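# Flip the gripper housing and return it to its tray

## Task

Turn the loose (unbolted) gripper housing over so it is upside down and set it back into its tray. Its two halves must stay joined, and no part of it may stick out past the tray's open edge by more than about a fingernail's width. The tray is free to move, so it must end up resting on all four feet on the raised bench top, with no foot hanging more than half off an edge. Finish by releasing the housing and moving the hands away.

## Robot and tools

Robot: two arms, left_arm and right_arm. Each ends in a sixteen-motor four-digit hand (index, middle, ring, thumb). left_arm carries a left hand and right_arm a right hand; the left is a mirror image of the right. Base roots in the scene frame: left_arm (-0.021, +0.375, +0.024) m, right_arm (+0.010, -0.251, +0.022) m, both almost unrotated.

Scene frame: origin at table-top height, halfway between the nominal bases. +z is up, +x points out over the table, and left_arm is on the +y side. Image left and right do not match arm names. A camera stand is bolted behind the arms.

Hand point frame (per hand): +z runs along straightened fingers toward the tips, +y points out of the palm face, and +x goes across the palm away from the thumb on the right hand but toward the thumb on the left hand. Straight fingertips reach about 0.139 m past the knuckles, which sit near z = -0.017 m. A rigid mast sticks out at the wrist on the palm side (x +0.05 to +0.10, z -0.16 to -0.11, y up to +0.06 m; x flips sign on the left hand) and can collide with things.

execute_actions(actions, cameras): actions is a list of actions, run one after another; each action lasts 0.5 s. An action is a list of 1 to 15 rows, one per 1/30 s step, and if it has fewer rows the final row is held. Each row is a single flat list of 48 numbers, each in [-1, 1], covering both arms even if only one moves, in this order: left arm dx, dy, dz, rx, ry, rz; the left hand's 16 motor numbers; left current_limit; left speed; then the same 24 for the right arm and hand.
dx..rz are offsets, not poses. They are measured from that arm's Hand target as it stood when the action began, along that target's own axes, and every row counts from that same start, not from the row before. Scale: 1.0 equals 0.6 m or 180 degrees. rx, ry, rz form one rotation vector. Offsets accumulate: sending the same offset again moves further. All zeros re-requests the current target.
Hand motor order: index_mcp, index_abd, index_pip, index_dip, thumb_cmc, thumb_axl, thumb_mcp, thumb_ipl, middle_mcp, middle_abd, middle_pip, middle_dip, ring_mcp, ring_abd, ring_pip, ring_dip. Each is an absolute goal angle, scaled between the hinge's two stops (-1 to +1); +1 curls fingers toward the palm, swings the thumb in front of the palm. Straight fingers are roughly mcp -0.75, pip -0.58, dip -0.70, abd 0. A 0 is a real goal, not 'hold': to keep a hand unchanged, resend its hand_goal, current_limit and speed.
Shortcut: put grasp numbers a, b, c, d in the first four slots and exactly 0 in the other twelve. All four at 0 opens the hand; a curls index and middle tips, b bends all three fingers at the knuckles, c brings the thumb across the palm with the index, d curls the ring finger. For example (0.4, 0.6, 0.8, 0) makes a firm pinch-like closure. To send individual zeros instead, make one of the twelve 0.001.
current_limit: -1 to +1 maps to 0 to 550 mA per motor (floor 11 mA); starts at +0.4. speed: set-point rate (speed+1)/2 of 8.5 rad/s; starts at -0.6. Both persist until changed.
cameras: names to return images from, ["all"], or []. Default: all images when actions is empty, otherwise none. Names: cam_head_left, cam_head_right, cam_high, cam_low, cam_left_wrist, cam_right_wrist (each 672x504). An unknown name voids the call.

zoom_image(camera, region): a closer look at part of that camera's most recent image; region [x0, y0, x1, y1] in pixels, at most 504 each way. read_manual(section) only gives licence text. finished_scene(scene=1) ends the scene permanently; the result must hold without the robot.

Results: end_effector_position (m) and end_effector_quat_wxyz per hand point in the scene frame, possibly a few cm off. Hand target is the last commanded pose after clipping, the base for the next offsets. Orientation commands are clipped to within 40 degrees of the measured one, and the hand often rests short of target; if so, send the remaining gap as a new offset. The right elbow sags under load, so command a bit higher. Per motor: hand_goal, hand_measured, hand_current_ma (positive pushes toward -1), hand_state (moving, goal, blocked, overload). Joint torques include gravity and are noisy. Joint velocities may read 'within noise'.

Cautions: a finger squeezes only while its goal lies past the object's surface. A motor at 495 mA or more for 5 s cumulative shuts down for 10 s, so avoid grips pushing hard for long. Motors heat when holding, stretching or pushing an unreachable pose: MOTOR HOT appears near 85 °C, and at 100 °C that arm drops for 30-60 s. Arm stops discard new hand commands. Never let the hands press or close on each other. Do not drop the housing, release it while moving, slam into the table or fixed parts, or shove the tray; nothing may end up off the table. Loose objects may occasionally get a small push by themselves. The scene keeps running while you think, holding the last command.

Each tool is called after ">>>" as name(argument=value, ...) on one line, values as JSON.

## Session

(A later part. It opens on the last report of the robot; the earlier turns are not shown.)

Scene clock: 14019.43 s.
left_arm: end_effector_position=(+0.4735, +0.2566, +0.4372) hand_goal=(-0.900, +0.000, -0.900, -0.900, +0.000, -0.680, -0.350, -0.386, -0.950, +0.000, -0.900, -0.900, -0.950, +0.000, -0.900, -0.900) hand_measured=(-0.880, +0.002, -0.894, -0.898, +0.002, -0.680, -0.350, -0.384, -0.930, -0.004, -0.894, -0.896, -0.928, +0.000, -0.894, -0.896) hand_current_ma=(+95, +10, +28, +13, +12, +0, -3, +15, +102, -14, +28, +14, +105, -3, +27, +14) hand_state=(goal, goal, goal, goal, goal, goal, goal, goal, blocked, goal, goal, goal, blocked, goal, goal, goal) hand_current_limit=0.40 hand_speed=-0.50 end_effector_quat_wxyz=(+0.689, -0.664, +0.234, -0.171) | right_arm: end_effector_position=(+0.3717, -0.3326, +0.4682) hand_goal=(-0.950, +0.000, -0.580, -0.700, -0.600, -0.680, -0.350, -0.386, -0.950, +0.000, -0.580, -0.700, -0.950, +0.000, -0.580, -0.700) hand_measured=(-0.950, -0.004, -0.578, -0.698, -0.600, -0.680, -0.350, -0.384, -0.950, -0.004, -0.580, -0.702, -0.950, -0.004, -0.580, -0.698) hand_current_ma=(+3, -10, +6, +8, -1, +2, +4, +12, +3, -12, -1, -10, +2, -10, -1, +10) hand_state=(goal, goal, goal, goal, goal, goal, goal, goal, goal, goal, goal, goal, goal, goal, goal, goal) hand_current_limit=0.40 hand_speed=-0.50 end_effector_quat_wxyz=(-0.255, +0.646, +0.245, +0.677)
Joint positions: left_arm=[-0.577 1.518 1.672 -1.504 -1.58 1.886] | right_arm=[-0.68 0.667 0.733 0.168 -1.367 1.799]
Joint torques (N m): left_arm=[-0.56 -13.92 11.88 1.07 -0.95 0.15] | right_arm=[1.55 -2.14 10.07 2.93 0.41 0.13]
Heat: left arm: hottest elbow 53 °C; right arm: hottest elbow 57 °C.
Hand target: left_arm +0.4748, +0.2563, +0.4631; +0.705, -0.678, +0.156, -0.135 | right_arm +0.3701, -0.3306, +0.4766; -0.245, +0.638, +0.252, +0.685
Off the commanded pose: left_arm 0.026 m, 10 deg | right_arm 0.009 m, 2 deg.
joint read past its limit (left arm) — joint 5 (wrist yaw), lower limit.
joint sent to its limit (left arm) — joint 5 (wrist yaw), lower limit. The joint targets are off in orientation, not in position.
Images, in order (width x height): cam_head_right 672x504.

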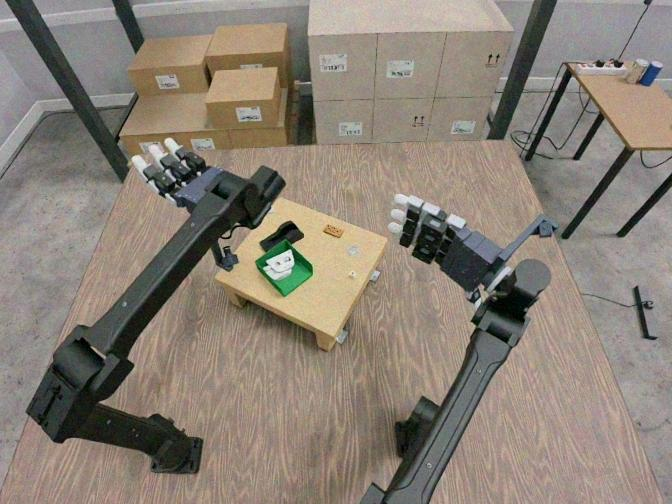

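>>> execute_actions(actions=[[[0,0.1257,-0.1097,-0.1667,0,0,-0.9,0.001,-0.9,-0.9,0.001,-0.68,-0.35,-0.386,-0.95,0.001,-0.9,-0.9,-0.95,0.001,-0.9,-0.9,0.4,-0.5,0,0,0,0,0,0,-0.95,0.001,-0.58,-0.7,-0.6,-0.68,-0.35,-0.386,-0.95,0.001,-0.58,-0.7,-0.95,0.001,-0.58,-0.7,0.4,-0.5]],[[0,0.1257,-0.1097,-0.1667,0,0,-0.9,0.001,-0.9,-0.9,0.001,-0.68,-0.35,-0.386,-0.95,0.001,-0.9,-0.9,-0.95,0.001,-0.9,-0.9,0.4,-0.5,0,0,0,0,0,0,-0.95,0.001,-0.58,-0.7,-0.6,-0.68,-0.35,-0.386,-0.95,0.001,-0.58,-0.7,-0.95,0.001,-0.58,-0.7,0.4,-0.5]],[[0,0.1257,-0.1097,-0.1667,0,0,-0.9,0.001,-0.9,-0.9,0.001,-0.68,-0.35,-0.386,-0.95,0.001,-0.9,-0.9,-0.95,0.001,-0.9,-0.9,0.4,-0.5,0,0,0,0,0,0,-0.95,0.001,-0.58,-0.7,-0.6,-0.68,-0.35,-0.386,-0.95,0.001,-0.58,-0.7,-0.95,0.001,-0.58,-0.7,0.4,-0.5]],[[0.007,-0.04,0.023,0,0,0,-0.9,0.001,-0.9,-0.9,0.001,-0.68,-0.35,-0.386,-0.95,0.001,-0.9,-0.9,-0.95,0.001,-0.9,-0.9,0.4,-0.5,0,0,0,0,0,0,-0.95,0.001,-0.58,-0.7,-0.6,-0.68,-0.35,-0.386,-0.95,0.001,-0.58,-0.7,-0.95,0.001,-0.58,-0.7,0.4,-0.5]]], cameras=["cam_left_wrist"])

>>> zoom_image(camera="cam_left_wrist", region=[190, 10, 390, 210])

Scene clock: 14049.77 s.
left_arm: end_effector_position=(+0.3773, +0.0501, +0.3519) hand_goal=(-0.900, +0.000, -0.900, -0.900, +0.000, -0.680, -0.350, -0.386, -0.950, +0.000, -0.900, -0.900, -0.950, +0.000, -0.900, -0.900) hand_measured=(-0.896, +0.002, -0.898, -0.898, +0.002, -0.680, -0.348, -0.384, -0.944, -0.002, -0.898, -0.898, -0.944, +0.000, -0.898, -0.898) hand_current_ma=(+21, +8, +11, +11, +7, +0, +16, +15, +28, -10, +11, +11, +30, -3, +10, +11) hand_state=(goal, goal, goal, goal, goal, goal, goal, goal, goal, goal, goal, goal, goal, goal, goal, goal) hand_current_limit=0.40 hand_speed=-0.50 end_effector_quat_wxyz=(+0.003, +0.981, -0.193, +0.032) | right_arm: end_effector_position=(+0.3717, -0.3326, +0.4682) hand_goal=(-0.950, +0.000, -0.580, -0.700, -0.600, -0.680, -0.350, -0.386, -0.950, +0.000, -0.580, -0.700, -0.950, +0.000, -0.580, -0.700) hand_measured=(-0.950, -0.004, -0.578, -0.698, -0.600, -0.680, -0.350, -0.384, -0.950, -0.004, -0.580, -0.702, -0.950, -0.004, -0.580, -0.698) hand_current_ma=(+3, -10, +6, +8, -1, +2, +4, +12, +3, -12, -1, -10, +2, -10, -1, +10) hand_state=(goal, goal, goal, goal, goal, goal, goal, goal, goal, goal, goal, goal, goal, goal, goal, goal) hand_current_limit=0.40 hand_speed=-0.50 end_effector_quat_wxyz=(-0.255, +0.646, +0.245, +0.677)
Joint positions: left_arm=[-0.523 1.547 1.714 -1.674 -0.015 1.429] | right_arm=[-0.68 0.667 0.733 0.168 -1.367 1.799]
Joint torques (N m): left_arm=[-0.91 -12.16 10.41 0.29 0.08 0.18] | right_arm=[1.2 -1.61 10.18 3.03 0.4 0.08]
Heat: left arm: hottest elbow 51 °C; right arm: hottest elbow 57 °C.
Hand target: left_arm +0.3817, +0.0443, +0.3532; -0.019, +0.978, -0.206, -0.015 | right_arm +0.3701, -0.3306, +0.4766; -0.245, +0.638, +0.252, +0.685
Off the commanded pose: left_arm 0.007 m, 6 deg | right_arm 0.009 m, 2 deg.
joint sent to its limit (left arm) — joint 4 (wrist pitch), lower limit. The joint targets are off in orientation, not in position.
camera_calibration:
cam_left_wrist: T_world_to_cam=[[-0.483294, 0.875302, -0.0165515, 0.109715], [0.561341, 0.324339, 0.76138, -0.54555], [0.671806, 0.358679, -0.648094, 0.0787901], [0, 0, 0, 1]] pos_world=[0.306333, 0.0526491, 0.46825]
Images, in order (width x height): cam_left_wrist 672x504.

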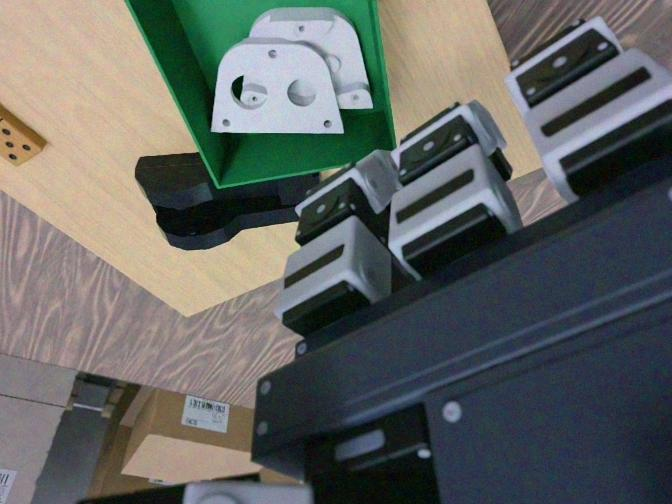

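Scaled by 2.520 from the camera's 672x504 image, which has a finer 960x720 frame.

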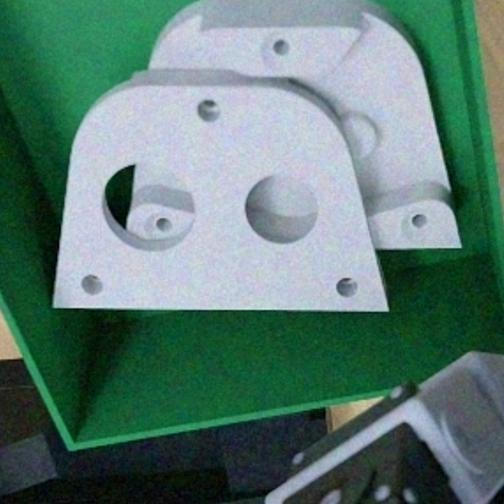

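>>> execute_actions(actions=[[[-0.007,0.04,-0.023,0,0,0,-0.9,0.001,-0.9,-0.9,0.001,-0.68,-0.35,-0.386,-0.95,0.001,-0.9,-0.9,-0.95,0.001,-0.9,-0.9,0.4,-0.5,0,0,0,0,0,0,-0.95,0.001,-0.58,-0.7,-0.6,-0.68,-0.35,-0.386,-0.95,0.001,-0.58,-0.7,-0.95,0.001,-0.58,-0.7,0.4,-0.5]],[[0,-0.1637,0.0321,0.1667,0,0,-0.9,0.001,-0.9,-0.9,0.001,-0.68,-0.35,-0.386,-0.95,0.001,-0.9,-0.9,-0.95,0.001,-0.9,-0.9,0.4,-0.5,0,0,0,0,0,0,-0.95,0.001,-0.58,-0.7,-0.6,-0.68,-0.35,-0.386,-0.95,0.001,-0.58,-0.7,-0.95,0.001,-0.58,-0.7,0.4,-0.5]],[[0,-0.1637,0.0321,0.1667,0,0,-0.9,0.001,-0.9,-0.9,0.001,-0.68,-0.35,-0.386,-0.95,0.001,-0.9,-0.9,-0.95,0.001,-0.9,-0.9,0.4,-0.5,0,0,0,0,0,0,-0.95,0.001,-0.58,-0.7,-0.6,-0.68,-0.35,-0.386,-0.95,0.001,-0.58,-0.7,-0.95,0.001,-0.58,-0.7,0.4,-0.5]],[[0,-0.1637,0.0321,0.1667,0,0,-0.9,0.001,-0.9,-0.9,0.001,-0.68,-0.35,-0.386,-0.95,0.001,-0.9,-0.9,-0.95,0.001,-0.9,-0.9,0.4,-0.5,0,0,0,0,0,0,-0.95,0.001,-0.58,-0.7,-0.6,-0.68,-0.35,-0.386,-0.95,0.001,-0.58,-0.7,-0.95,0.001,-0.58,-0.7,0.4,-0.5]],[[0.0212,0.0543,-0.047,0,0.0241,0,-0.3,0.05,-0.7,-0.8,-0.3,-0.68,-0.35,-0.386,-0.9,0.001,-0.7,-0.8,-0.9,0.001,-0.7,-0.8,0.4,-0.4,0,0,0,0,0,0,-0.95,0.001,-0.58,-0.7,-0.6,-0.68,-0.35,-0.386,-0.95,0.001,-0.58,-0.7,-0.95,0.001,-0.58,-0.7,0.4,-0.5]],[[0.0246,0.0543,-0.0452,0,0.0241,0,0.5,0.14,-0.58,-0.7,0.571,-0.68,-0.25,-0.168,-0.75,0.001,-0.58,-0.7,-0.75,0.001,-0.58,-0.7,0.4,-0.4,0,0,0,0,0,0,-0.95,0.001,-0.58,-0.7,-0.6,-0.68,-0.35,-0.386,-0.95,0.001,-0.58,-0.7,-0.95,0.001,-0.58,-0.7,0.4,-0.5]],[[0.028,0.0543,-0.0432,0,0.0241,0,0.5,0.14,-0.58,-0.7,0.571,-0.68,-0.25,-0.168,-0.75,0.001,-0.58,-0.7,-0.75,0.001,-0.58,-0.7,0.4,-0.4,0,0,0,0,0,0,-0.95,0.001,-0.58,-0.7,-0.6,-0.68,-0.35,-0.386,-0.95,0.001,-0.58,-0.7,-0.95,0.001,-0.58,-0.7,0.4,-0.5]],[[0.0312,0.05,-0.041,0,0.0241,0,0.5,0.14,-0.58,-0.7,0.571,-0.68,-0.25,-0.168,-0.75,0.001,-0.58,-0.7,-0.75,0.001,-0.58,-0.7,0.4,-0.6,0,0,0,0,0,0,-0.95,0.001,-0.58,-0.7,-0.6,-0.68,-0.35,-0.386,-0.95,0.001,-0.58,-0.7,-0.95,0.001,-0.58,-0.7,0.4,-0.5]],[[0.0341,0.04,-0.0385,0,0.0241,0,0.5,0.14,-0.58,-0.7,0.571,-0.68,-0.25,-0.168,-0.75,0.001,-0.58,-0.7,-0.75,0.001,-0.58,-0.7,0.4,-0.6,0,0,0,0,0,0,-0.95,0.001,-0.58,-0.7,-0.6,-0.68,-0.35,-0.386,-0.95,0.001,-0.58,-0.7,-0.95,0.001,-0.58,-0.7,0.4,-0.5]]], cameras=["cam_right_wrist", "cam_low"])

>>> zoom_image(camera="cam_right_wrist", region=[350, 170, 470, 305])

>>> zoom_image(camera="cam_low", region=[302, 150, 402, 240])

Scene clock: 14195.40 s.
left_arm: end_effector_position=(+0.4687, +0.1133, +0.3122) hand_goal=(+0.500, +0.140, -0.580, -0.700, +0.570, -0.680, -0.250, -0.168, -0.750, +0.000, -0.580, -0.700, -0.750, +0.000, -0.580, -0.700) hand_measured=(+0.500, +0.134, -0.580, -0.702, +0.568, -0.680, -0.252, -0.170, -0.742, -0.002, -0.580, -0.702, -0.742, +0.000, -0.580, -0.702) hand_current_ma=(-3, -20, -4, -10, -11, +0, -6, -11, +42, -8, +0, -10, +43, -3, +0, -10) hand_state=(goal, goal, goal, goal, goal, goal, goal, goal, goal, goal, goal, goal, goal, goal, goal, goal) hand_current_limit=0.40 hand_speed=-0.60 end_effector_quat_wxyz=(+0.657, -0.643, +0.294, -0.262) | right_arm: end_effector_position=(+0.3717, -0.3326, +0.4682) hand_goal=(-0.950, +0.000, -0.580, -0.700, -0.600, -0.680, -0.350, -0.386, -0.950, +0.000, -0.580, -0.700, -0.950, +0.000, -0.580, -0.700) hand_measured=(-0.950, -0.004, -0.578, -0.698, -0.600, -0.680, -0.350, -0.384, -0.950, -0.004, -0.580, -0.702, -0.950, -0.004, -0.580, -0.698) hand_current_ma=(+3, -10, +6, +8, -1, +2, +4, +12, +3, -12, -1, -10, +2, -10, -1, +10) hand_state=(goal, goal, goal, goal, goal, goal, goal, goal, goal, goal, goal, goal, goal, goal, goal, goal) hand_current_limit=0.40 hand_speed=-0.50 end_effector_quat_wxyz=(-0.255, +0.646, +0.245, +0.677)
Joint positions: left_arm=[-0.801 1.677 1.542 -1.43 -1.572 1.624] | right_arm=[-0.68 0.667 0.733 0.168 -1.367 1.799]
Joint torques (N m): left_arm=[-1.03 -14.51 8.12 1.13 -1.21 -0.04] | right_arm=[1.61 -2.08 10.18 3.19 0.41 0.12]
Heat: left arm: hottest elbow 49 °C; right arm: hottest elbow 57 °C.
Hand target: left_arm +0.4728, +0.1086, +0.3049; +0.663, -0.641, +0.286, -0.260 | right_arm +0.3701, -0.3306, +0.4766; -0.245, +0.638, +0.252, +0.685
Off the commanded pose: left_arm 0.010 m, 1 deg | right_arm 0.009 m, 2 deg.
joint sent to its limit (left arm) — joint 5 (wrist yaw), lower limit. The joint targets still meet the commanded pose.
camera_calibration:
cam_right_wrist: T_world_to_cam=[[0.443034, -0.453973, -0.773065, 0.0803552], [-0.879445, -0.0526527, -0.47308, 0.487188], [0.174062, 0.889458, -0.422571, 0.552008], [0, 0, 0, 1]] pos_world=[0.296772, -0.428858, 0.525862]
Images, in order (width x height): cam_low 672x504, cam_right_wrist 672x504.

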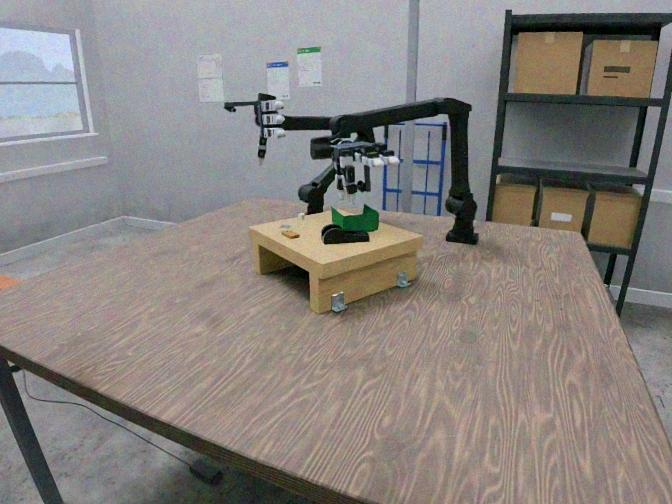

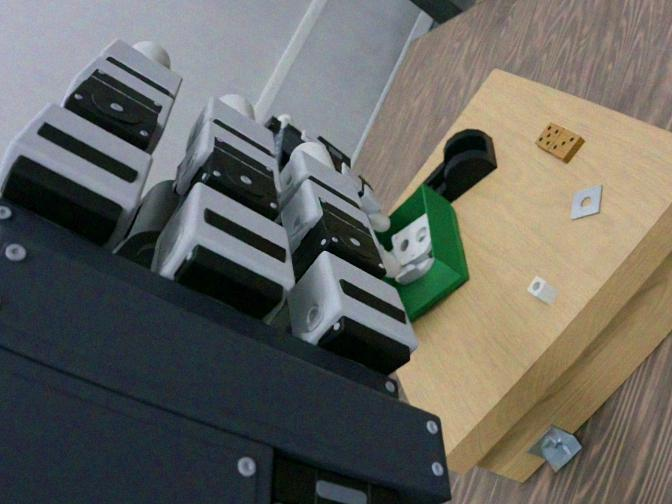

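Scaled by 3.733 from the camera's 672x504 image, which has a finer 960x720 frame.

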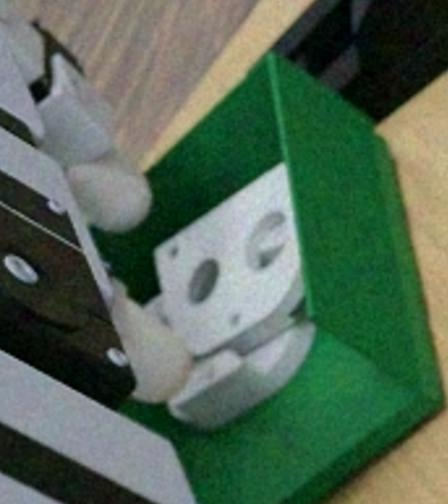

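Scaled by 5.040 from the camera's 672x504 image, which has a finer 960x720 frame.

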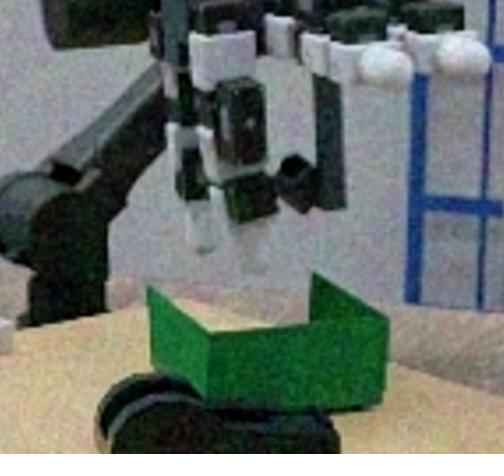

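>>> execute_actions(actions=[[[0.018,0.015,-0.003,0,0,0,0.5,0.14,-0.58,-0.7,0.571,-0.68,-0.25,-0.168,-0.75,0.001,-0.58,-0.7,-0.75,0.001,-0.58,-0.7,0.4,-0.7,0,0,0,0,0,0,-0.95,0.001,-0.58,-0.7,-0.6,-0.68,-0.35,-0.386,-0.95,0.001,-0.58,-0.7,-0.95,0.001,-0.58,-0.7,0.4,-0.5]]], cameras=["cam_right_wrist","cam_left_wrist"])

>>> zoom_image(camera="cam_right_wrist", region=[350, 170, 470, 305])

Scene clock: 14240.67 s.
left_arm: end_effector_position=(+0.4739, +0.1078, +0.3005) hand_goal=(+0.500, +0.140, -0.580, -0.700, +0.570, -0.680, -0.250, -0.168, -0.750, +0.000, -0.580, -0.700, -0.750, +0.000, -0.580, -0.700) hand_measured=(+0.500, +0.134, -0.580, -0.702, +0.568, -0.680, -0.252, -0.170, -0.742, -0.002, -0.580, -0.702, -0.742, +0.000, -0.580, -0.702) hand_current_ma=(-3, -20, -4, -10, -11, +0, -6, -11, +42, -8, +0, -10, +43, -3, +0, -10) hand_state=(goal, goal, goal, goal, goal, goal, goal, goal, goal, goal, goal, goal, goal, goal, goal, goal) hand_current_limit=0.40 hand_speed=-0.70 end_effector_quat_wxyz=(+0.657, -0.643, +0.293, -0.263) | right_arm: end_effector_position=(+0.3717, -0.3326, +0.4682) hand_goal=(-0.950, +0.000, -0.580, -0.700, -0.600, -0.680, -0.350, -0.386, -0.950, +0.000, -0.580, -0.700, -0.950, +0.000, -0.580, -0.700) hand_measured=(-0.950, -0.004, -0.578, -0.698, -0.600, -0.680, -0.350, -0.384, -0.950, -0.004, -0.580, -0.702, -0.950, -0.004, -0.580, -0.698) hand_current_ma=(+3, -10, +6, +8, -1, +2, +4, +12, +3, -12, -1, -10, +2, -10, -1, +10) hand_state=(goal, goal, goal, goal, goal, goal, goal, goal, goal, goal, goal, goal, goal, goal, goal, goal) hand_current_limit=0.40 hand_speed=-0.50 end_effector_quat_wxyz=(-0.255, +0.646, +0.245, +0.677)
Joint positions: left_arm=[-0.801 1.702 1.542 -1.406 -1.572 1.624] | right_arm=[-0.68 0.667 0.733 0.168 -1.367 1.799]
Joint torques (N m): left_arm=[-1.32 -14.33 8.8 1.17 -1.2 0.03] | right_arm=[1.61 -2.26 10.33 3 0.42 0.11]
Heat: left arm: hottest elbow 45 °C; right arm: hottest elbow 57 °C.
Hand target: left_arm +0.4789, +0.1000, +0.2953; +0.663, -0.640, +0.286, -0.260 | right_arm +0.3701, -0.3306, +0.4766; -0.245, +0.638, +0.252, +0.685
Off the commanded pose: left_arm 0.011 m, 1 deg | right_arm 0.009 m, 2 deg.
joint sent to its limit (left arm) — joint 5 (wrist yaw), lower limit. The joint targets still meet the commanded pose.
camera_calibration:
cam_left_wrist: T_world_to_cam=[[-0.538635, 0.518922, 0.663771, -0.0347903], [-0.204748, -0.844824, 0.494318, -0.00999112], [0.817282, 0.130351, 0.5613, -0.447865], [0, 0, 0, 1]] pos_world=[0.345247, 0.0679925, 0.279418]
cam_right_wrist: T_world_to_cam=[[0.443034, -0.453973, -0.773065, 0.0803552], [-0.879445, -0.0526527, -0.47308, 0.487188], [0.174062, 0.889458, -0.422571, 0.552008], [0, 0, 0, 1]] pos_world=[0.296772, -0.428858, 0.525862]
Images, in order (width x height): cam_left_wrist 672x504, cam_right_wrist 672x504.

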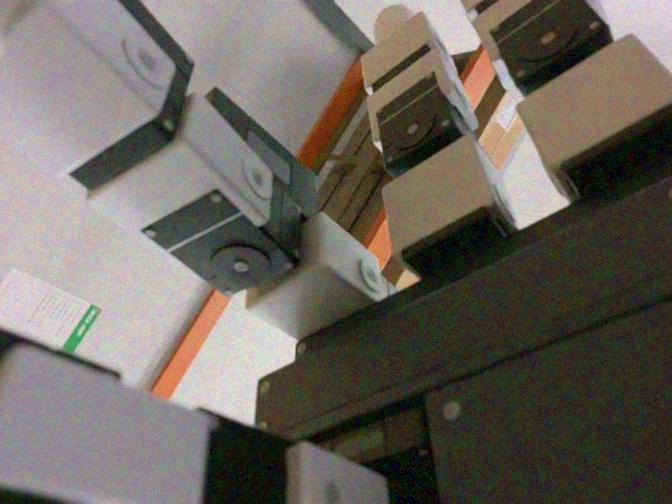

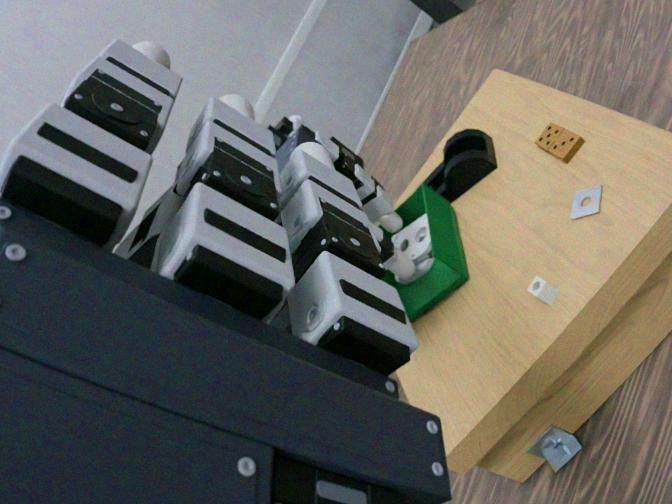

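Scaled by 3.733 from the camera's 672x504 image, which has a finer 960x720 frame.

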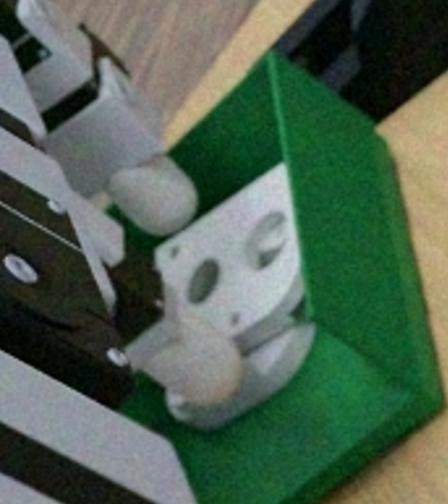

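>>> execute_actions(actions=[[[0.012,0.033,0.0,0,0,0,0.5,0.14,-0.58,-0.7,0.571,-0.68,-0.25,-0.168,-0.75,0.001,-0.58,-0.7,-0.75,0.001,-0.58,-0.7,0.4,-0.7,0,0,0,0,0,0,-0.95,0.001,-0.58,-0.7,-0.6,-0.68,-0.35,-0.386,-0.95,0.001,-0.58,-0.7,-0.95,0.001,-0.58,-0.7,0.4,-0.5]]], cameras=["cam_right_wrist"])

>>> zoom_image(camera="cam_right_wrist", region=[350, 170, 470, 305])

Scene clock: 14259.27 s.
left_arm: end_effector_position=(+0.4807, +0.1007, +0.2866) hand_goal=(+0.500, +0.140, -0.580, -0.700, +0.570, -0.680, -0.250, -0.168, -0.750, +0.000, -0.580, -0.700, -0.750, +0.000, -0.580, -0.700) hand_measured=(+0.500, +0.134, -0.580, -0.702, +0.568, -0.680, -0.252, -0.170, -0.742, -0.002, -0.580, -0.702, -0.742, +0.000, -0.580, -0.702) hand_current_ma=(-3, -20, -4, -10, -11, +0, -6, -11, +42, -8, +0, -10, +43, -3, +0, -10) hand_state=(goal, goal, goal, goal, goal, goal, goal, goal, goal, goal, goal, goal, goal, goal, goal, goal) hand_current_limit=0.40 hand_speed=-0.70 end_effector_quat_wxyz=(+0.656, -0.644, +0.291, -0.265) | right_arm: end_effector_position=(+0.3717, -0.3326, +0.4682) hand_goal=(-0.950, +0.000, -0.580, -0.700, -0.600, -0.680, -0.350, -0.386, -0.950, +0.000, -0.580, -0.700, -0.950, +0.000, -0.580, -0.700) hand_measured=(-0.950, -0.004, -0.578, -0.698, -0.600, -0.680, -0.350, -0.384, -0.950, -0.004, -0.580, -0.702, -0.950, -0.004, -0.580, -0.698) hand_current_ma=(+3, -10, +6, +8, -1, +2, +4, +12, +3, -12, -1, -10, +2, -10, -1, +10) hand_state=(goal, goal, goal, goal, goal, goal, goal, goal, goal, goal, goal, goal, goal, goal, goal, goal) hand_current_limit=0.40 hand_speed=-0.50 end_effector_quat_wxyz=(-0.255, +0.646, +0.245, +0.677)
Joint positions: left_arm=[-0.801 1.73 1.542 -1.369 -1.572 1.624] | right_arm=[-0.68 0.667 0.733 0.168 -1.367 1.799]
Joint torques (N m): left_arm=[-0.97 -14.8 7.68 1.25 -1.22 -0.04] | right_arm=[1.96 -1.73 10.29 3.03 0.38 0.11]
Heat: left arm: hottest elbow 45 °C; right arm: hottest elbow 57 °C.
Hand target: left_arm +0.4835, +0.0958, +0.2753; +0.663, -0.641, +0.286, -0.260 | right_arm +0.3701, -0.3306, +0.4766; -0.245, +0.638, +0.252, +0.685
Off the commanded pose: left_arm 0.013 m, 1 deg | right_arm 0.009 m, 2 deg.
joint sent to its limit (left arm) — joint 5 (wrist yaw), lower limit. The joint targets still meet the commanded pose.
camera_calibration:
cam_right_wrist: T_world_to_cam=[[0.443034, -0.453973, -0.773065, 0.0803552], [-0.879445, -0.0526527, -0.47308, 0.487188], [0.174062, 0.889458, -0.422571, 0.552008], [0, 0, 0, 1]] pos_world=[0.296772, -0.428858, 0.525862]
Images, in order (width x height): cam_right_wrist 672x504.

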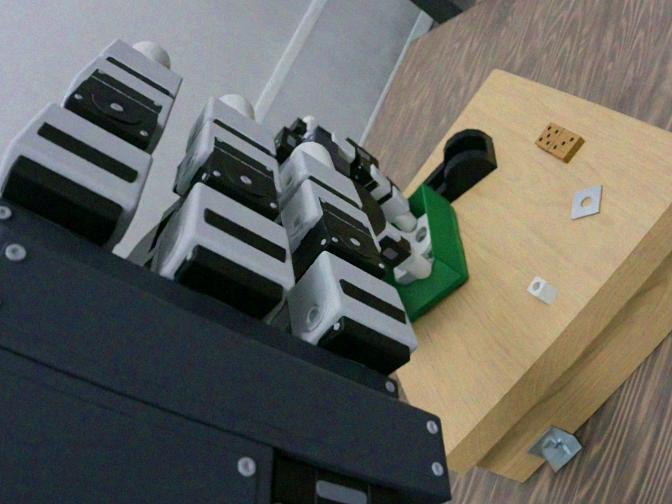

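Scaled by 3.733 from the camera's 672x504 image, which has a finer 960x720 frame.

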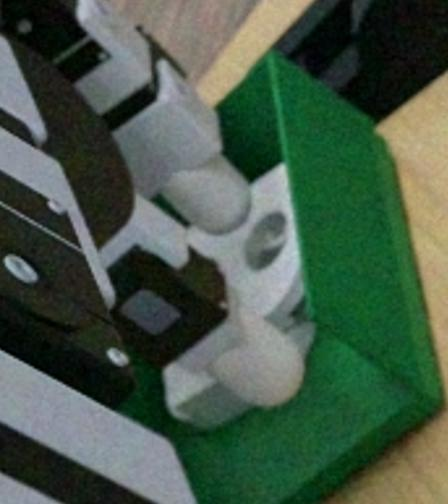

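>>> execute_actions(actions=[[[-0.012,0.012,0.004,0,0,0,0.5,0.14,-0.58,-0.7,0.571,-0.68,-0.25,-0.168,-0.75,0.001,-0.58,-0.7,-0.75,0.001,-0.58,-0.7,0.4,-0.7,0,0,0,0,0,0,-0.95,0.001,-0.58,-0.7,-0.6,-0.68,-0.35,-0.386,-0.95,0.001,-0.58,-0.7,-0.95,0.001,-0.58,-0.7,0.4,-0.5]]], cameras=["cam_right_wrist"])

>>> zoom_image(camera="cam_right_wrist", region=[366, 185, 456, 285])

Scene clock: 14270.37 s.
left_arm: end_effector_position=(+0.4769, +0.1047, +0.2733) hand_goal=(+0.500, +0.140, -0.580, -0.700, +0.570, -0.680, -0.250, -0.168, -0.750, +0.000, -0.580, -0.700, -0.750, +0.000, -0.580, -0.700) hand_measured=(+0.500, +0.134, -0.580, -0.702, +0.568, -0.680, -0.252, -0.170, -0.742, -0.002, -0.580, -0.702, -0.742, +0.000, -0.580, -0.702) hand_current_ma=(-3, -20, -4, -10, -11, +0, -6, -11, +42, -8, +0, -10, +43, -3, +0, -10) hand_state=(goal, goal, goal, goal, goal, goal, goal, goal, goal, goal, goal, goal, goal, goal, goal, goal) hand_current_limit=0.40 hand_speed=-0.70 end_effector_quat_wxyz=(+0.658, -0.642, +0.296, -0.260) | right_arm: end_effector_position=(+0.3717, -0.3326, +0.4682) hand_goal=(-0.950, +0.000, -0.580, -0.700, -0.600, -0.680, -0.350, -0.386, -0.950, +0.000, -0.580, -0.700, -0.950, +0.000, -0.580, -0.700) hand_measured=(-0.950, -0.004, -0.578, -0.698, -0.600, -0.680, -0.350, -0.384, -0.950, -0.004, -0.580, -0.702, -0.950, -0.004, -0.580, -0.698) hand_current_ma=(+3, -10, +6, +8, -1, +2, +4, +12, +3, -12, -1, -10, +2, -10, -1, +10) hand_state=(goal, goal, goal, goal, goal, goal, goal, goal, goal, goal, goal, goal, goal, goal, goal, goal) hand_current_limit=0.40 hand_speed=-0.50 end_effector_quat_wxyz=(-0.255, +0.646, +0.245, +0.677)
Joint positions: left_arm=[-0.801 1.73 1.507 -1.352 -1.572 1.622] | right_arm=[-0.68 0.667 0.733 0.168 -1.367 1.799]
Joint torques (N m): left_arm=[-0.62 -15.85 7.61 1.22 -1.22 -0.05] | right_arm=[1.49 -2.2 9.95 3.17 0.38 0.11]
Heat: left arm: hottest elbow 45 °C; right arm: hottest elbow 57 °C.
Hand target: left_arm +0.4800, +0.1029, +0.2684; +0.663, -0.640, +0.286, -0.260 | right_arm +0.3701, -0.3306, +0.4766; -0.245, +0.638, +0.252, +0.685
Off the commanded pose: left_arm 0.006 m, 1 deg | right_arm 0.009 m, 2 deg.
joint sent to its limit (left arm) — joint 5 (wrist yaw), lower limit. The joint targets still meet the commanded pose.
camera_calibration:
cam_right_wrist: T_world_to_cam=[[0.443034, -0.453973, -0.773065, 0.0803552], [-0.879445, -0.0526527, -0.47308, 0.487188], [0.174062, 0.889458, -0.422571, 0.552008], [0, 0, 0, 1]] pos_world=[0.296772, -0.428858, 0.525862]
Images, in order (width x height): cam_right_wrist 672x504.

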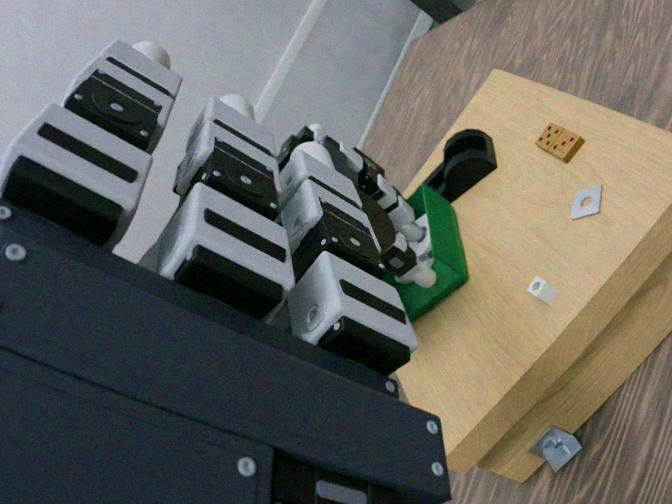

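Scaled by 5.040 from the camera's 672x504 image, which has a finer 960x720 frame.

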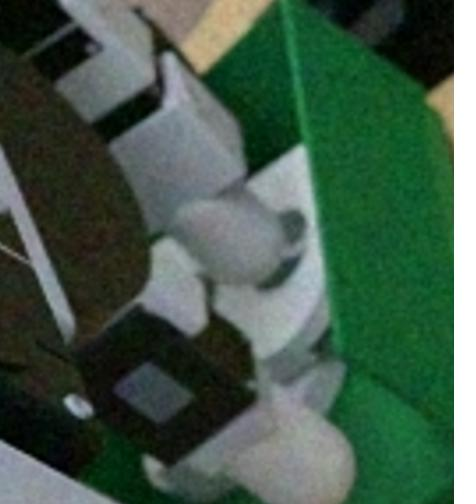

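>>> execute_actions(actions=[[[0.0,0.016,0.0,0,0,0,0.5,0.14,-0.58,-0.7,0.571,-0.68,-0.25,-0.168,-0.75,0.001,-0.58,-0.7,-0.75,0.001,-0.58,-0.7,0.4,-0.7,0,0,0,0,0,0,-0.95,0.001,-0.58,-0.7,-0.6,-0.68,-0.35,-0.386,-0.95,0.001,-0.58,-0.7,-0.95,0.001,-0.58,-0.7,0.4,-0.5]]], cameras=["cam_right_wrist"])

>>> zoom_image(camera="cam_right_wrist", region=[366, 185, 456, 285])

Scene clock: 14277.83 s.
left_arm: end_effector_position=(+0.4769, +0.1047, +0.2678) hand_goal=(+0.500, +0.140, -0.580, -0.700, +0.570, -0.680, -0.250, -0.168, -0.750, +0.000, -0.580, -0.700, -0.750, +0.000, -0.580, -0.700) hand_measured=(+0.500, +0.136, -0.580, -0.702, +0.568, -0.680, -0.252, -0.170, -0.742, -0.002, -0.580, -0.702, -0.742, +0.000, -0.580, -0.702) hand_current_ma=(-2, -13, -4, -8, -10, +0, -6, -11, +42, -8, +0, -10, +44, -3, +0, -10) hand_state=(goal, goal, goal, goal, goal, goal, goal, goal, goal, goal, goal, goal, goal, goal, goal, goal) hand_current_limit=0.40 hand_speed=-0.70 end_effector_quat_wxyz=(+0.657, -0.643, +0.293, -0.263) | right_arm: end_effector_position=(+0.3717, -0.3326, +0.4682) hand_goal=(-0.950, +0.000, -0.580, -0.700, -0.600, -0.680, -0.350, -0.386, -0.950, +0.000, -0.580, -0.700, -0.950, +0.000, -0.580, -0.700) hand_measured=(-0.950, -0.004, -0.578, -0.698, -0.600, -0.680, -0.350, -0.384, -0.950, -0.004, -0.580, -0.702, -0.950, -0.004, -0.580, -0.698) hand_current_ma=(+3, -10, +6, +8, -1, +2, +4, +12, +3, -12, -1, -10, +2, -10, -1, +10) hand_state=(goal, goal, goal, goal, goal, goal, goal, goal, goal, goal, goal, goal, goal, goal, goal, goal) hand_current_limit=0.40 hand_speed=-0.50 end_effector_quat_wxyz=(-0.255, +0.646, +0.245, +0.677)
Joint positions: left_arm=[-0.801 1.73 1.492 -1.331 -1.572 1.619] | right_arm=[-0.68 0.667 0.733 0.168 -1.367 1.799]
Joint torques (N m): left_arm=[-0.85 -15.21 7.34 1.17 -1.2 -0.07] | right_arm=[1.14 -1.85 10.18 3.08 0.36 0.09]
Heat: left arm: hottest elbow 44 °C; right arm: hottest elbow 57 °C.
Hand target: left_arm +0.4799, +0.1033, +0.2589; +0.663, -0.641, +0.286, -0.261 | right_arm +0.3701, -0.3306, +0.4766; -0.245, +0.638, +0.252, +0.685
Off the commanded pose: left_arm 0.010 m, 1 deg | right_arm 0.009 m, 2 deg.
joint sent to its limit (left arm) — joint 5 (wrist yaw), lower limit. The joint targets still meet the commanded pose.
camera_calibration:
cam_right_wrist: T_world_to_cam=[[0.443034, -0.453973, -0.773065, 0.0803552], [-0.879445, -0.0526527, -0.47308, 0.487188], [0.174062, 0.889458, -0.422571, 0.552008], [0, 0, 0, 1]] pos_world=[0.296772, -0.428858, 0.525862]
Images, in order (width x height): cam_right_wrist 672x504.

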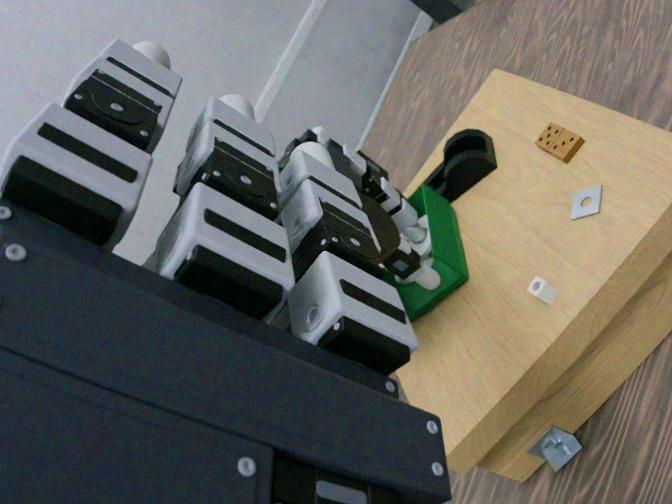

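Scaled by 5.040 from the camera's 672x504 image, which has a finer 960x720 frame.

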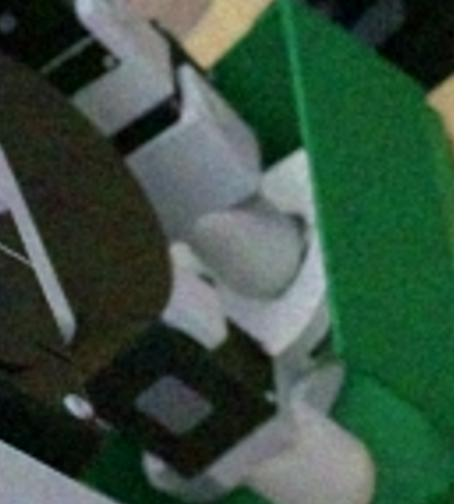

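>>> execute_actions(actions=[[[0.004,0.01,0.0,0,0,0,0.5,0.14,-0.58,-0.7,0.571,-0.68,-0.25,-0.168,-0.75,0.001,-0.58,-0.7,-0.75,0.001,-0.58,-0.7,0.4,-0.7,0,0,0,0,0,0,-0.95,0.001,-0.58,-0.7,-0.6,-0.68,-0.35,-0.386,-0.95,0.001,-0.58,-0.7,-0.95,0.001,-0.58,-0.7,0.4,-0.5]]], cameras=["cam_right_wrist"])

>>> zoom_image(camera="cam_right_wrist", region=[366, 185, 456, 285])

Scene clock: 14283.97 s.
left_arm: end_effector_position=(+0.4775, +0.1040, +0.2654) hand_goal=(+0.500, +0.140, -0.580, -0.700, +0.570, -0.680, -0.250, -0.168, -0.750, +0.000, -0.580, -0.700, -0.750, +0.000, -0.580, -0.700) hand_measured=(+0.500, +0.136, -0.580, -0.702, +0.568, -0.680, -0.252, -0.170, -0.742, -0.002, -0.580, -0.702, -0.742, +0.000, -0.580, -0.702) hand_current_ma=(-2, -12, -4, -8, -10, +0, -6, -11, +42, -8, +0, -10, +44, -3, +0, -10) hand_state=(goal, goal, goal, goal, goal, goal, goal, goal, goal, goal, goal, goal, goal, goal, goal, goal) hand_current_limit=0.40 hand_speed=-0.70 end_effector_quat_wxyz=(+0.655, -0.645, +0.290, -0.266) | right_arm: end_effector_position=(+0.3717, -0.3326, +0.4682) hand_goal=(-0.950, +0.000, -0.580, -0.700, -0.600, -0.680, -0.350, -0.386, -0.950, +0.000, -0.580, -0.700, -0.950, +0.000, -0.580, -0.700) hand_measured=(-0.950, -0.004, -0.578, -0.698, -0.600, -0.680, -0.350, -0.384, -0.950, -0.004, -0.580, -0.702, -0.950, -0.004, -0.580, -0.698) hand_current_ma=(+3, -10, +6, +8, -1, +2, +4, +12, +3, -12, -1, -10, +2, -10, -1, +10) hand_state=(goal, goal, goal, goal, goal, goal, goal, goal, goal, goal, goal, goal, goal, goal, goal, goal) hand_current_limit=0.40 hand_speed=-0.50 end_effector_quat_wxyz=(-0.255, +0.646, +0.245, +0.677)
Joint positions: left_arm=[-0.801 1.73 1.485 -1.314 -1.572 1.619] | right_arm=[-0.68 0.667 0.733 0.168 -1.367 1.799]
Joint torques (N m): left_arm=[-0.62 -14.8 7.49 1.14 -1.22 -0.01] | right_arm=[1.55 -1.55 10.17 3.08 0.42 0.08]
Heat: left arm: hottest elbow 44 °C; right arm: hottest elbow 57 °C.
Hand target: left_arm +0.4814, +0.1019, +0.2527; +0.663, -0.640, +0.286, -0.260 | right_arm +0.3701, -0.3306, +0.4766; -0.245, +0.638, +0.252, +0.685
Off the commanded pose: left_arm 0.013 m, 1 deg | right_arm 0.009 m, 2 deg.
joint sent to its limit (left arm) — joint 5 (wrist yaw), lower limit. The joint targets still meet the commanded pose.
camera_calibration:
cam_right_wrist: T_world_to_cam=[[0.443034, -0.453973, -0.773065, 0.0803552], [-0.879445, -0.0526527, -0.47308, 0.487188], [0.174062, 0.889458, -0.422571, 0.552008], [0, 0, 0, 1]] pos_world=[0.296772, -0.428858, 0.525862]
Images, in order (width x height): cam_right_wrist 672x504.

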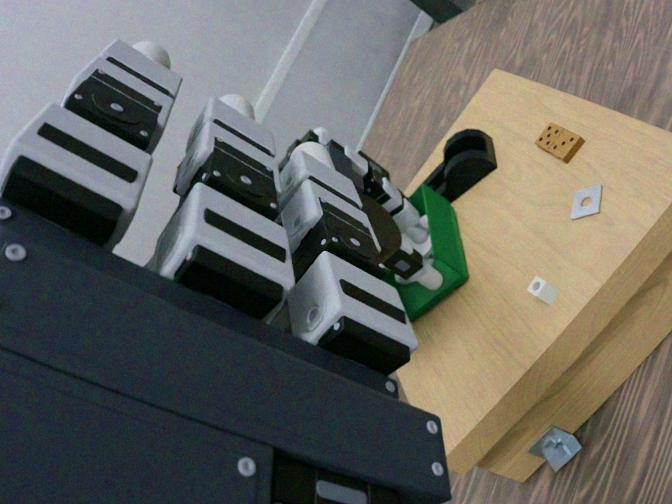

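Scaled by 5.040 from the camera's 672x504 image, which has a finer 960x720 frame.

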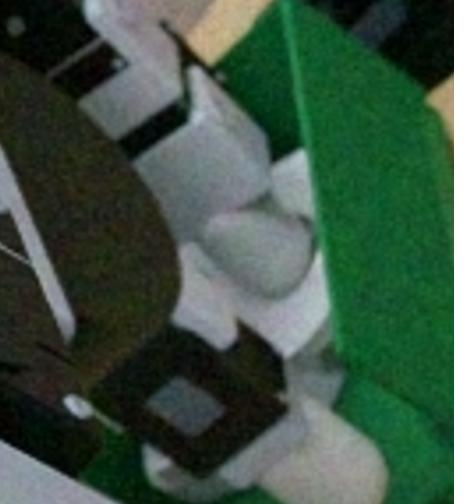

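>>> execute_actions(actions=[[[0.013,0.0,0.0,0,0,0,0.5,0.14,-0.58,-0.7,0.571,-0.68,-0.25,-0.168,-0.75,0.001,-0.58,-0.7,-0.75,0.001,-0.58,-0.7,0.4,-0.7,0,0,0,0,0,0,-0.95,0.001,-0.58,-0.7,-0.6,-0.68,-0.35,-0.386,-0.95,0.001,-0.58,-0.7,-0.95,0.001,-0.58,-0.7,0.4,-0.5]],[[0.013,0.0,0.0,0,0,0,0.5,0.14,-0.58,-0.7,0.571,-0.68,-0.25,-0.168,-0.75,0.001,-0.58,-0.7,-0.75,0.001,-0.58,-0.7,0.4,-0.7,0,0,0,0,0,0,-0.95,0.001,-0.58,-0.7,-0.6,-0.68,-0.35,-0.386,-0.95,0.001,-0.58,-0.7,-0.95,0.001,-0.58,-0.7,0.4,-0.5]]], cameras=["cam_right_wrist"])

>>> zoom_image(camera="cam_right_wrist", region=[366, 185, 456, 285])

Scene clock: 14296.00 s.
left_arm: end_effector_position=(+0.4803, +0.1018, +0.2616) hand_goal=(+0.500, +0.140, -0.580, -0.700, +0.570, -0.680, -0.250, -0.168, -0.750, +0.000, -0.580, -0.700, -0.750, +0.000, -0.580, -0.700) hand_measured=(+0.502, +0.158, -0.580, -0.702, +0.568, -0.680, -0.252, -0.170, -0.742, -0.002, -0.580, -0.702, -0.742, +0.000, -0.580, -0.702) hand_current_ma=(+8, +77, -2, -6, -10, +0, -6, -11, +42, -8, +0, -10, +44, -3, +0, -10) hand_state=(goal, goal, goal, goal, goal, goal, goal, goal, goal, goal, goal, goal, goal, goal, goal, goal) hand_current_limit=0.40 hand_speed=-0.70 end_effector_quat_wxyz=(+0.659, -0.641, +0.292, -0.264) | right_arm: end_effector_position=(+0.3717, -0.3326, +0.4682) hand_goal=(-0.950, +0.000, -0.580, -0.700, -0.600, -0.680, -0.350, -0.386, -0.950, +0.000, -0.580, -0.700, -0.950, +0.000, -0.580, -0.700) hand_measured=(-0.950, -0.004, -0.578, -0.698, -0.600, -0.680, -0.350, -0.384, -0.950, -0.004, -0.580, -0.702, -0.950, -0.004, -0.580, -0.698) hand_current_ma=(+3, -10, +6, +8, -1, +2, +4, +12, +3, -12, -1, -10, +2, -10, -1, +10) hand_state=(goal, goal, goal, goal, goal, goal, goal, goal, goal, goal, goal, goal, goal, goal, goal, goal) hand_current_limit=0.40 hand_speed=-0.50 end_effector_quat_wxyz=(-0.255, +0.646, +0.245, +0.677)
Joint positions: left_arm=[-0.801 1.744 1.492 -1.308 -1.578 1.629] | right_arm=[-0.68 0.667 0.733 0.168 -1.367 1.799]
Joint torques (N m): left_arm=[-0.62 -13.04 10.33 1.14 -1.01 0.13] | right_arm=[1.38 -1.55 9.99 3.29 0.39 0.06]
Heat: left arm: hottest elbow 44 °C; right arm: hottest elbow 57 °C.
Hand target: left_arm +0.4923, +0.0908, +0.2519; +0.664, -0.640, +0.286, -0.260 | right_arm +0.3701, -0.3306, +0.4766; -0.245, +0.638, +0.252, +0.685
Off the commanded pose: left_arm 0.019 m, 1 deg | right_arm 0.009 m, 2 deg.
joint read past its limit (left arm) — joint 5 (wrist yaw), lower limit.
joint sent to its limit (left arm) — joint 5 (wrist yaw), lower limit. The joint targets still meet the commanded pose.
camera_calibration:
cam_right_wrist: T_world_to_cam=[[0.443034, -0.453973, -0.773065, 0.0803552], [-0.879445, -0.0526527, -0.47308, 0.487188], [0.174062, 0.889458, -0.422571, 0.552008], [0, 0, 0, 1]] pos_world=[0.296772, -0.428858, 0.525862]
Images, in order (width x height): cam_right_wrist 672x504.

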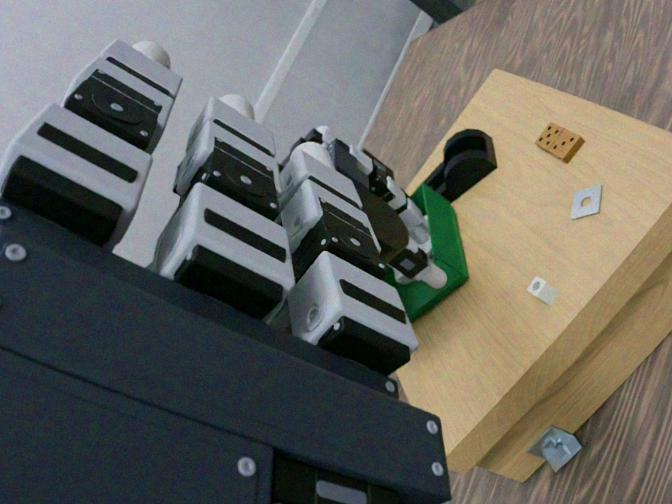

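Scaled by 5.040 from the camera's 672x504 image, which has a finer 960x720 frame.

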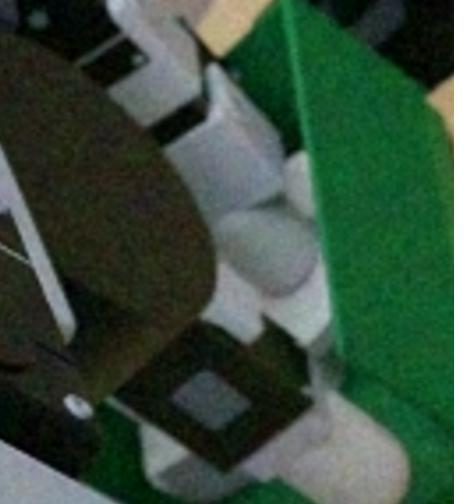

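>>> execute_actions(actions=[[[0.01,0.003,0.0,0,0,0,0.5,0.1,-0.58,-0.7,0.571,-0.68,-0.25,-0.168,-0.75,0.001,-0.58,-0.7,-0.75,0.001,-0.58,-0.7,0.4,-0.7,0,0,0,0,0,0,-0.95,0.001,-0.58,-0.7,-0.6,-0.68,-0.35,-0.386,-0.95,0.001,-0.58,-0.7,-0.95,0.001,-0.58,-0.7,0.4,-0.5]]], cameras=["cam_right_wrist"])

>>> zoom_image(camera="cam_right_wrist", region=[366, 185, 456, 285])

Scene clock: 14303.93 s.
left_arm: end_effector_position=(+0.4826, +0.0997, +0.2610) hand_goal=(+0.500, +0.100, -0.580, -0.700, +0.570, -0.680, -0.250, -0.168, -0.750, +0.000, -0.580, -0.700, -0.750, +0.000, -0.580, -0.700) hand_measured=(+0.508, +0.154, -0.576, -0.700, +0.568, -0.680, -0.252, -0.170, -0.742, -0.002, -0.580, -0.702, -0.742, +0.000, -0.580, -0.702) hand_current_ma=(+36, +227, +15, +0, -10, +0, -6, -11, +42, -8, +0, -10, +44, -3, +0, -10) hand_state=(goal, blocked, goal, goal, goal, goal, goal, goal, goal, goal, goal, goal, goal, goal, goal, goal) hand_current_limit=0.40 hand_speed=-0.70 end_effector_quat_wxyz=(+0.661, -0.639, +0.296, -0.260) | right_arm: end_effector_position=(+0.3717, -0.3326, +0.4682) hand_goal=(-0.950, +0.000, -0.580, -0.700, -0.600, -0.680, -0.350, -0.386, -0.950, +0.000, -0.580, -0.700, -0.950, +0.000, -0.580, -0.700) hand_measured=(-0.950, -0.004, -0.578, -0.698, -0.600, -0.680, -0.350, -0.384, -0.950, -0.004, -0.580, -0.702, -0.950, -0.004, -0.580, -0.698) hand_current_ma=(+3, -10, +6, +8, -1, +2, +4, +12, +3, -12, -1, -10, +2, -10, -1, +10) hand_state=(goal, goal, goal, goal, goal, goal, goal, goal, goal, goal, goal, goal, goal, goal, goal, goal) hand_current_limit=0.40 hand_speed=-0.50 end_effector_quat_wxyz=(-0.255, +0.646, +0.245, +0.677)
Joint positions: left_arm=[-0.801 1.755 1.505 -1.308 -1.58 1.644] | right_arm=[-0.68 0.667 0.733 0.168 -1.367 1.799]
Joint torques (N m): left_arm=[-0.79 -12.81 10.56 1.44 -0.9 0.1] | right_arm=[1.85 -1.79 10.11 2.99 0.38 0.06]
Heat: left arm: hottest elbow 45 °C; right arm: hottest elbow 57 °C.
Hand target: left_arm +0.4965, +0.0866, +0.2498; +0.664, -0.640, +0.286, -0.260 | right_arm +0.3701, -0.3306, +0.4766; -0.245, +0.638, +0.252, +0.685
Off the commanded pose: left_arm 0.022 m, 1 deg | right_arm 0.009 m, 2 deg.
joint read past its limit (left arm) — joint 5 (wrist yaw), lower limit.
joint sent to its limit (left arm) — joint 5 (wrist yaw), lower limit. The joint targets still meet the commanded pose.
camera_calibration:
cam_right_wrist: T_world_to_cam=[[0.443034, -0.453973, -0.773065, 0.0803552], [-0.879445, -0.0526527, -0.47308, 0.487188], [0.174062, 0.889458, -0.422571, 0.552008], [0, 0, 0, 1]] pos_world=[0.296772, -0.428858, 0.525862]
Images, in order (width x height): cam_right_wrist 672x504.

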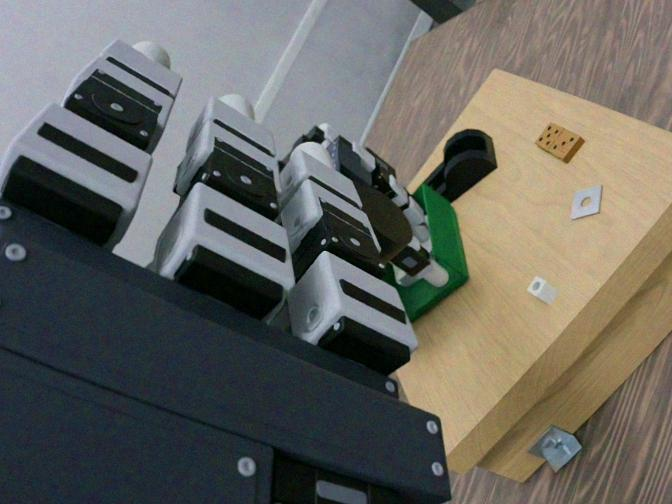

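Scaled by 5.040 from the camera's 672x504 image, which has a finer 960x720 frame.

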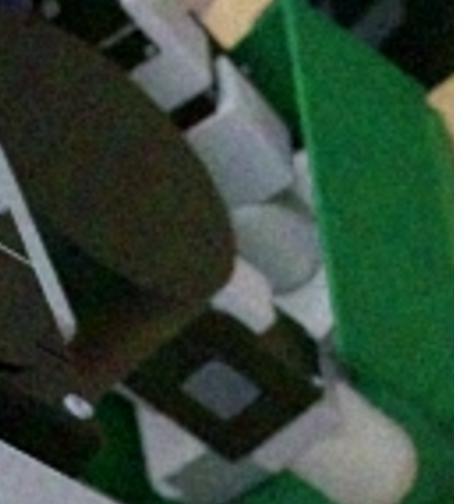

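>>> execute_actions(actions=[[[0.015,0.0,0.0,0,0,0,0.5,0.06,-0.58,-0.7,0.571,-0.68,-0.25,-0.168,-0.75,0.001,-0.58,-0.7,-0.75,0.001,-0.58,-0.7,0.4,-0.7,0,0,0,0,0,0,-0.95,0.001,-0.58,-0.7,-0.6,-0.68,-0.35,-0.386,-0.95,0.001,-0.58,-0.7,-0.95,0.001,-0.58,-0.7,0.4,-0.5]]], cameras=["cam_right_wrist"])

>>> zoom_image(camera="cam_right_wrist", region=[366, 185, 456, 285])

Scene clock: 14314.93 s.
left_arm: end_effector_position=(+0.4892, +0.0928, +0.2563) hand_goal=(+0.500, +0.060, -0.580, -0.700, +0.570, -0.680, -0.250, -0.168, -0.750, +0.000, -0.580, -0.700, -0.750, +0.000, -0.580, -0.700) hand_measured=(+0.506, +0.108, -0.576, -0.700, +0.568, -0.680, -0.252, -0.170, -0.740, -0.002, -0.580, -0.702, -0.740, +0.000, -0.580, -0.702) hand_current_ma=(+27, +197, +14, +0, -8, +0, -6, -11, +46, -8, +1, -10, +47, -3, +1, -10) hand_state=(goal, blocked, goal, goal, goal, goal, goal, goal, goal, goal, goal, goal, goal, goal, goal, goal) hand_current_limit=0.40 hand_speed=-0.70 end_effector_quat_wxyz=(+0.662, -0.638, +0.298, -0.258) | right_arm: end_effector_position=(+0.3717, -0.3326, +0.4682) hand_goal=(-0.950, +0.000, -0.580, -0.700, -0.600, -0.680, -0.350, -0.386, -0.950, +0.000, -0.580, -0.700, -0.950, +0.000, -0.580, -0.700) hand_measured=(-0.950, -0.004, -0.578, -0.698, -0.600, -0.680, -0.350, -0.384, -0.950, -0.004, -0.580, -0.702, -0.950, -0.004, -0.580, -0.698) hand_current_ma=(+3, -10, +6, +8, -1, +2, +4, +12, +3, -12, -1, -10, +2, -10, -1, +10) hand_state=(goal, goal, goal, goal, goal, goal, goal, goal, goal, goal, goal, goal, goal, goal, goal, goal) hand_current_limit=0.40 hand_speed=-0.50 end_effector_quat_wxyz=(-0.255, +0.646, +0.245, +0.677)
Joint positions: left_arm=[-0.801 1.783 1.531 -1.303 -1.58 1.652] | right_arm=[-0.68 0.667 0.733 0.168 -1.367 1.799]
Joint torques (N m): left_arm=[-0.97 -13.68 10.93 1.26 -0.9 0.11] | right_arm=[1.38 -2.26 10.26 2.89 0.38 0.07]
Heat: left arm: hottest elbow 47 °C; right arm: hottest elbow 57 °C.
Hand target: left_arm +0.5028, +0.0802, +0.2495; +0.664, -0.640, +0.286, -0.260 | right_arm +0.3701, -0.3306, +0.4766; -0.245, +0.638, +0.252, +0.685
Off the commanded pose: left_arm 0.020 m, 1 deg | right_arm 0.009 m, 2 deg.
joint read past its limit (left arm) — joint 5 (wrist yaw), lower limit.
joint sent to its limit (left arm) — joint 5 (wrist yaw), lower limit. The joint targets still meet the commanded pose.
camera_calibration:
cam_right_wrist: T_world_to_cam=[[0.443034, -0.453973, -0.773065, 0.0803552], [-0.879445, -0.0526527, -0.47308, 0.487188], [0.174062, 0.889458, -0.422571, 0.552008], [0, 0, 0, 1]] pos_world=[0.296772, -0.428858, 0.525862]
Images, in order (width x height): cam_right_wrist 672x504.

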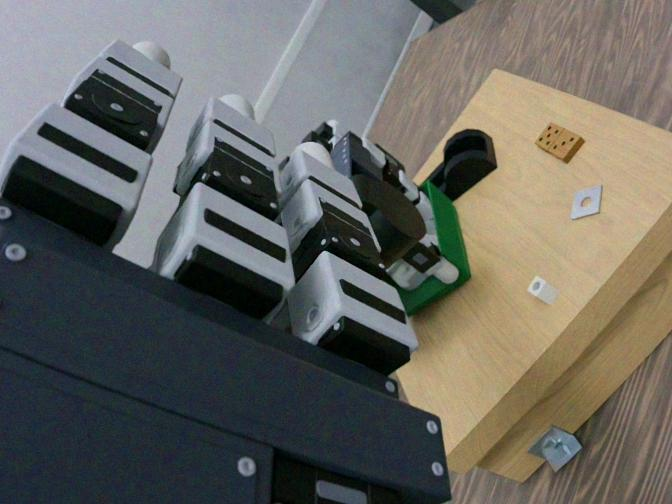

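Scaled by 5.040 from the camera's 672x504 image, which has a finer 960x720 frame.

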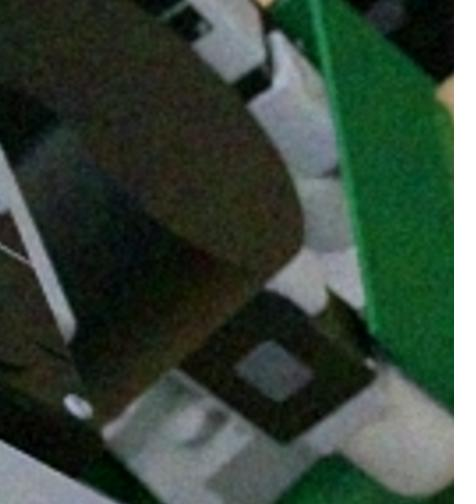

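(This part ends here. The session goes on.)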